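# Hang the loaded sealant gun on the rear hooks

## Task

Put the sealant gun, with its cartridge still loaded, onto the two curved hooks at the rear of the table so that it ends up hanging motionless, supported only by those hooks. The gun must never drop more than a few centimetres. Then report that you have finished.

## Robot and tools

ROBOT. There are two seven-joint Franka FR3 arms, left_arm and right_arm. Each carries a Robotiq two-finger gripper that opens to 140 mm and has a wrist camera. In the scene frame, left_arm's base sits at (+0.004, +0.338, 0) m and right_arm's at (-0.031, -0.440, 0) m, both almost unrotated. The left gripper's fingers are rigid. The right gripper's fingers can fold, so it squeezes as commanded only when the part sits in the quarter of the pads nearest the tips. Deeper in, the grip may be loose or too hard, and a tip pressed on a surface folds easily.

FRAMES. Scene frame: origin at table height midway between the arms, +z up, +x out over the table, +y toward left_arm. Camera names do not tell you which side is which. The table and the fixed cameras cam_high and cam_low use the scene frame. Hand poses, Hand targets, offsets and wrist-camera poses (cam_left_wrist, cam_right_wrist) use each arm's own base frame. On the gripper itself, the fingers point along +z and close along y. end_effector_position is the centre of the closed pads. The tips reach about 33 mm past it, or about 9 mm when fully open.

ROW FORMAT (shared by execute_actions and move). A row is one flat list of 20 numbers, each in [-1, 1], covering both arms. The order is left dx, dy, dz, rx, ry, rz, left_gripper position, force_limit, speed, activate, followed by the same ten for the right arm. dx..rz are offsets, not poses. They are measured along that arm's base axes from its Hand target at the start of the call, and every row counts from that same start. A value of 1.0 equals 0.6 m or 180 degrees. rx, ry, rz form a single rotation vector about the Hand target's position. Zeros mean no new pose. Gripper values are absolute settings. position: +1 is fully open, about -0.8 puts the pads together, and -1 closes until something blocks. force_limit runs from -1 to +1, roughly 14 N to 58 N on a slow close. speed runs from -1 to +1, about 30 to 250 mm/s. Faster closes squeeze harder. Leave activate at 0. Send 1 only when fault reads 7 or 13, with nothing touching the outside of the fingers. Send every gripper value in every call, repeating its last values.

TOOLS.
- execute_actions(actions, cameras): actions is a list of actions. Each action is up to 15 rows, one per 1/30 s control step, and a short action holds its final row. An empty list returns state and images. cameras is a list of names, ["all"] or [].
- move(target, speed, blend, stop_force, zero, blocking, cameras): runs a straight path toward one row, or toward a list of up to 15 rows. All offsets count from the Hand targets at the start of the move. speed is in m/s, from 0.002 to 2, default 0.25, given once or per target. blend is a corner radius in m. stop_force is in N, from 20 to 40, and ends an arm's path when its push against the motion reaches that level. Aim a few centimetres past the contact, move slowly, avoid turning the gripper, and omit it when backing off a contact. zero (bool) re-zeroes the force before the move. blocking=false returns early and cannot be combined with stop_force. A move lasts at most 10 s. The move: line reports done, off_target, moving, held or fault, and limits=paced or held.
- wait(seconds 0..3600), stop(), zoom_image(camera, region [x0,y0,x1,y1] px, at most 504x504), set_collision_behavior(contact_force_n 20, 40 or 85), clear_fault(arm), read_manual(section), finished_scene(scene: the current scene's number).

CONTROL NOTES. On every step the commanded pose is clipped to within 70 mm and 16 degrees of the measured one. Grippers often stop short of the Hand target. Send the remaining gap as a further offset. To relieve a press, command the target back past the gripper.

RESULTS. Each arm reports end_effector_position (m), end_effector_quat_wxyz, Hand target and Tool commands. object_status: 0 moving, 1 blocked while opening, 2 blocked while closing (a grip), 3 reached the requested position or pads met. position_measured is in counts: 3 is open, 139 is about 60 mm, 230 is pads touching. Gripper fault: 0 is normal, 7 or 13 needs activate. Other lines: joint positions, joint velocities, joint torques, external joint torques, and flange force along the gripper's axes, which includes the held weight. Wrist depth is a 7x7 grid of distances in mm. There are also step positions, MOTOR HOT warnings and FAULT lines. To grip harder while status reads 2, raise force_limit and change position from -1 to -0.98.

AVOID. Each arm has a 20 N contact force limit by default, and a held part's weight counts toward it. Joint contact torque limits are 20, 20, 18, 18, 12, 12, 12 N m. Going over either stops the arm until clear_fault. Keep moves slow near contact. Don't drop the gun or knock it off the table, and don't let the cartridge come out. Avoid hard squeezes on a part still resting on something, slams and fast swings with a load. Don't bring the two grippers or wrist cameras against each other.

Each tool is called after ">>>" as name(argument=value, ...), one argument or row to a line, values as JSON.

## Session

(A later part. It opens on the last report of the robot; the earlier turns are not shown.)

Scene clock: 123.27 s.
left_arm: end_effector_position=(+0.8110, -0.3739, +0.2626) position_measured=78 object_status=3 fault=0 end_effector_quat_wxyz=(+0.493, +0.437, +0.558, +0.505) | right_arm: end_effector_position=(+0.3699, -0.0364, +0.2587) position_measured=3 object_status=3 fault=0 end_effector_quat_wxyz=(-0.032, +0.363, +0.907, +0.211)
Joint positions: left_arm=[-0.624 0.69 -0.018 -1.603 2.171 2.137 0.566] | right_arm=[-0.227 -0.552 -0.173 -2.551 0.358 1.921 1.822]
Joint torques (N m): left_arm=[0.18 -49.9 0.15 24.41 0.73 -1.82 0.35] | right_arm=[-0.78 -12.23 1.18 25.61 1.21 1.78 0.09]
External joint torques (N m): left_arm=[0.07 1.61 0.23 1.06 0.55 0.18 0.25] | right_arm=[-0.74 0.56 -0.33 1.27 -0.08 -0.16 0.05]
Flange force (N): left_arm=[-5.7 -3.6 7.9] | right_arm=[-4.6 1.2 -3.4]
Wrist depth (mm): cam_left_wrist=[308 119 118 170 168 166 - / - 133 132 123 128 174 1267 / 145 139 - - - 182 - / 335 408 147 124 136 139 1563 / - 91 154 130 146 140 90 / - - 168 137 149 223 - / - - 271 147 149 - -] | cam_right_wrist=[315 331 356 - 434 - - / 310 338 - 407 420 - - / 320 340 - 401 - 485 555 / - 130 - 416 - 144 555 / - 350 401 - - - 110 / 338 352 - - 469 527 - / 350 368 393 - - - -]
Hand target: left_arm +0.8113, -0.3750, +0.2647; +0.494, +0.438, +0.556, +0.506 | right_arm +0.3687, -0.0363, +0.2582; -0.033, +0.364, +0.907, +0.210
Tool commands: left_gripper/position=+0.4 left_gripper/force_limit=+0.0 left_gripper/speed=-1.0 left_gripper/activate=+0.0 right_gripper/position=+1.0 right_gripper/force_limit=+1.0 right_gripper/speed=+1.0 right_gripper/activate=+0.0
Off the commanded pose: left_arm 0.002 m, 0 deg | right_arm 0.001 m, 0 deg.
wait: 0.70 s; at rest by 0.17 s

>>> move(
  target=[-0.35,-0.046,0,0,0,0,0.4,0,-1,0,0,0,0,0,0,0,1,1,1,0],
  speed=0.12,
  cameras=["cam_high","cam_low","cam_left_wrist"],
)

Scene clock: 127.20 s.
left_arm: end_effector_position=(+0.6017, -0.4044, +0.2641) position_measured=78 object_status=3 fault=0 end_effector_quat_wxyz=(+0.493, +0.441, +0.553, +0.506) | right_arm: end_effector_position=(+0.3699, -0.0364, +0.2587) position_measured=3 object_status=3 fault=0 end_effector_quat_wxyz=(-0.032, +0.363, +0.907, +0.211)
Joint positions: left_arm=[-0.839 0.371 -0.126 -2.14 1.998 1.819 0.491] | right_arm=[-0.227 -0.552 -0.173 -2.551 0.358 1.921 1.822]
Joint velocities: left_arm=[0 0.001 0 0.001 0.001 -0.004 -0.003] | right_arm=[within noise]
Joint torques (N m): left_arm=[0.71 -39.51 -0.97 20.29 0.46 -2.16 -0.11] | right_arm=[-0.8 -12.15 1.17 25.56 1.22 1.78 0.08]
External joint torques (N m): left_arm=[0.95 0.81 0.18 -0.16 -0.43 -0.05 -0.21] | right_arm=[-0.77 0.65 -0.34 1.24 -0.07 -0.16 0.04]
Flange force (N): left_arm=[-0.5 -1.7 1.0] | right_arm=[-4.8 1.2 -3.3]
Wrist depth (mm): cam_left_wrist=[- 402 320 340 357 1391 1462 / 315 - 349 326 366 - - / 359 468 1491 335 387 - - / - 449 164 347 - 130 - / - 91 473 374 - 120 86 / - - - 1552 1755 1796 - / - - - - 1855 - -] | cam_right_wrist=[- 332 345 386 - 466 - / 309 337 357 - 447 - - / 322 342 361 - - - 569 / - 140 379 - 465 143 128 / - 122 386 402 - 508 110 / 336 - - 429 - - - / 350 363 - - - 554 -]
Hand target: left_arm +0.6013, -0.4026, +0.2647; +0.494, +0.438, +0.556, +0.506 | right_arm +0.3687, -0.0363, +0.2582; -0.033, +0.364, +0.907, +0.210
Off the commanded pose: left_arm 0.002 m, 0 deg | right_arm 0.001 m, 0 deg.
move: done
cam_left_wrist: T_world_to_cam=[[0.0014, 0.08893, 0.99604, -0.2153], [-0.22134, -0.97131, 0.08703, -0.28051], [0.9752, -0.22058, 0.01832, -0.53851]] pos_world=[0.46337, -0.3721, 0.24873]

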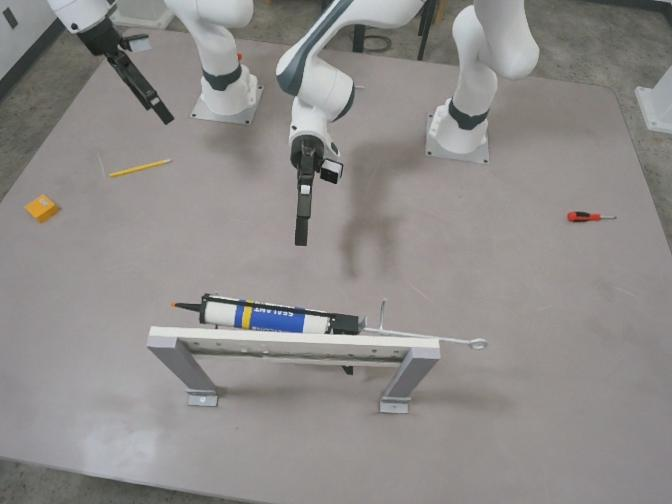

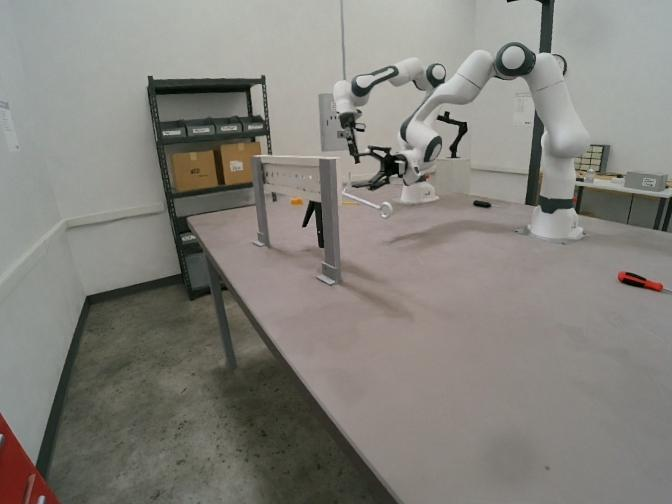

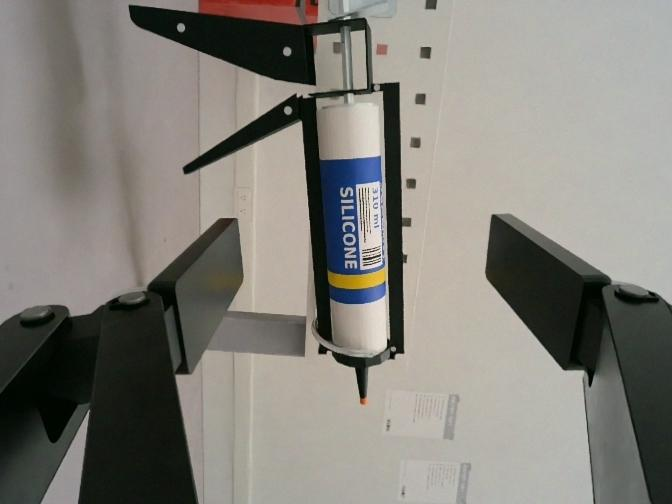

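>>> finished_scene(
  scene=2,
)

The scene is finished: the task was done.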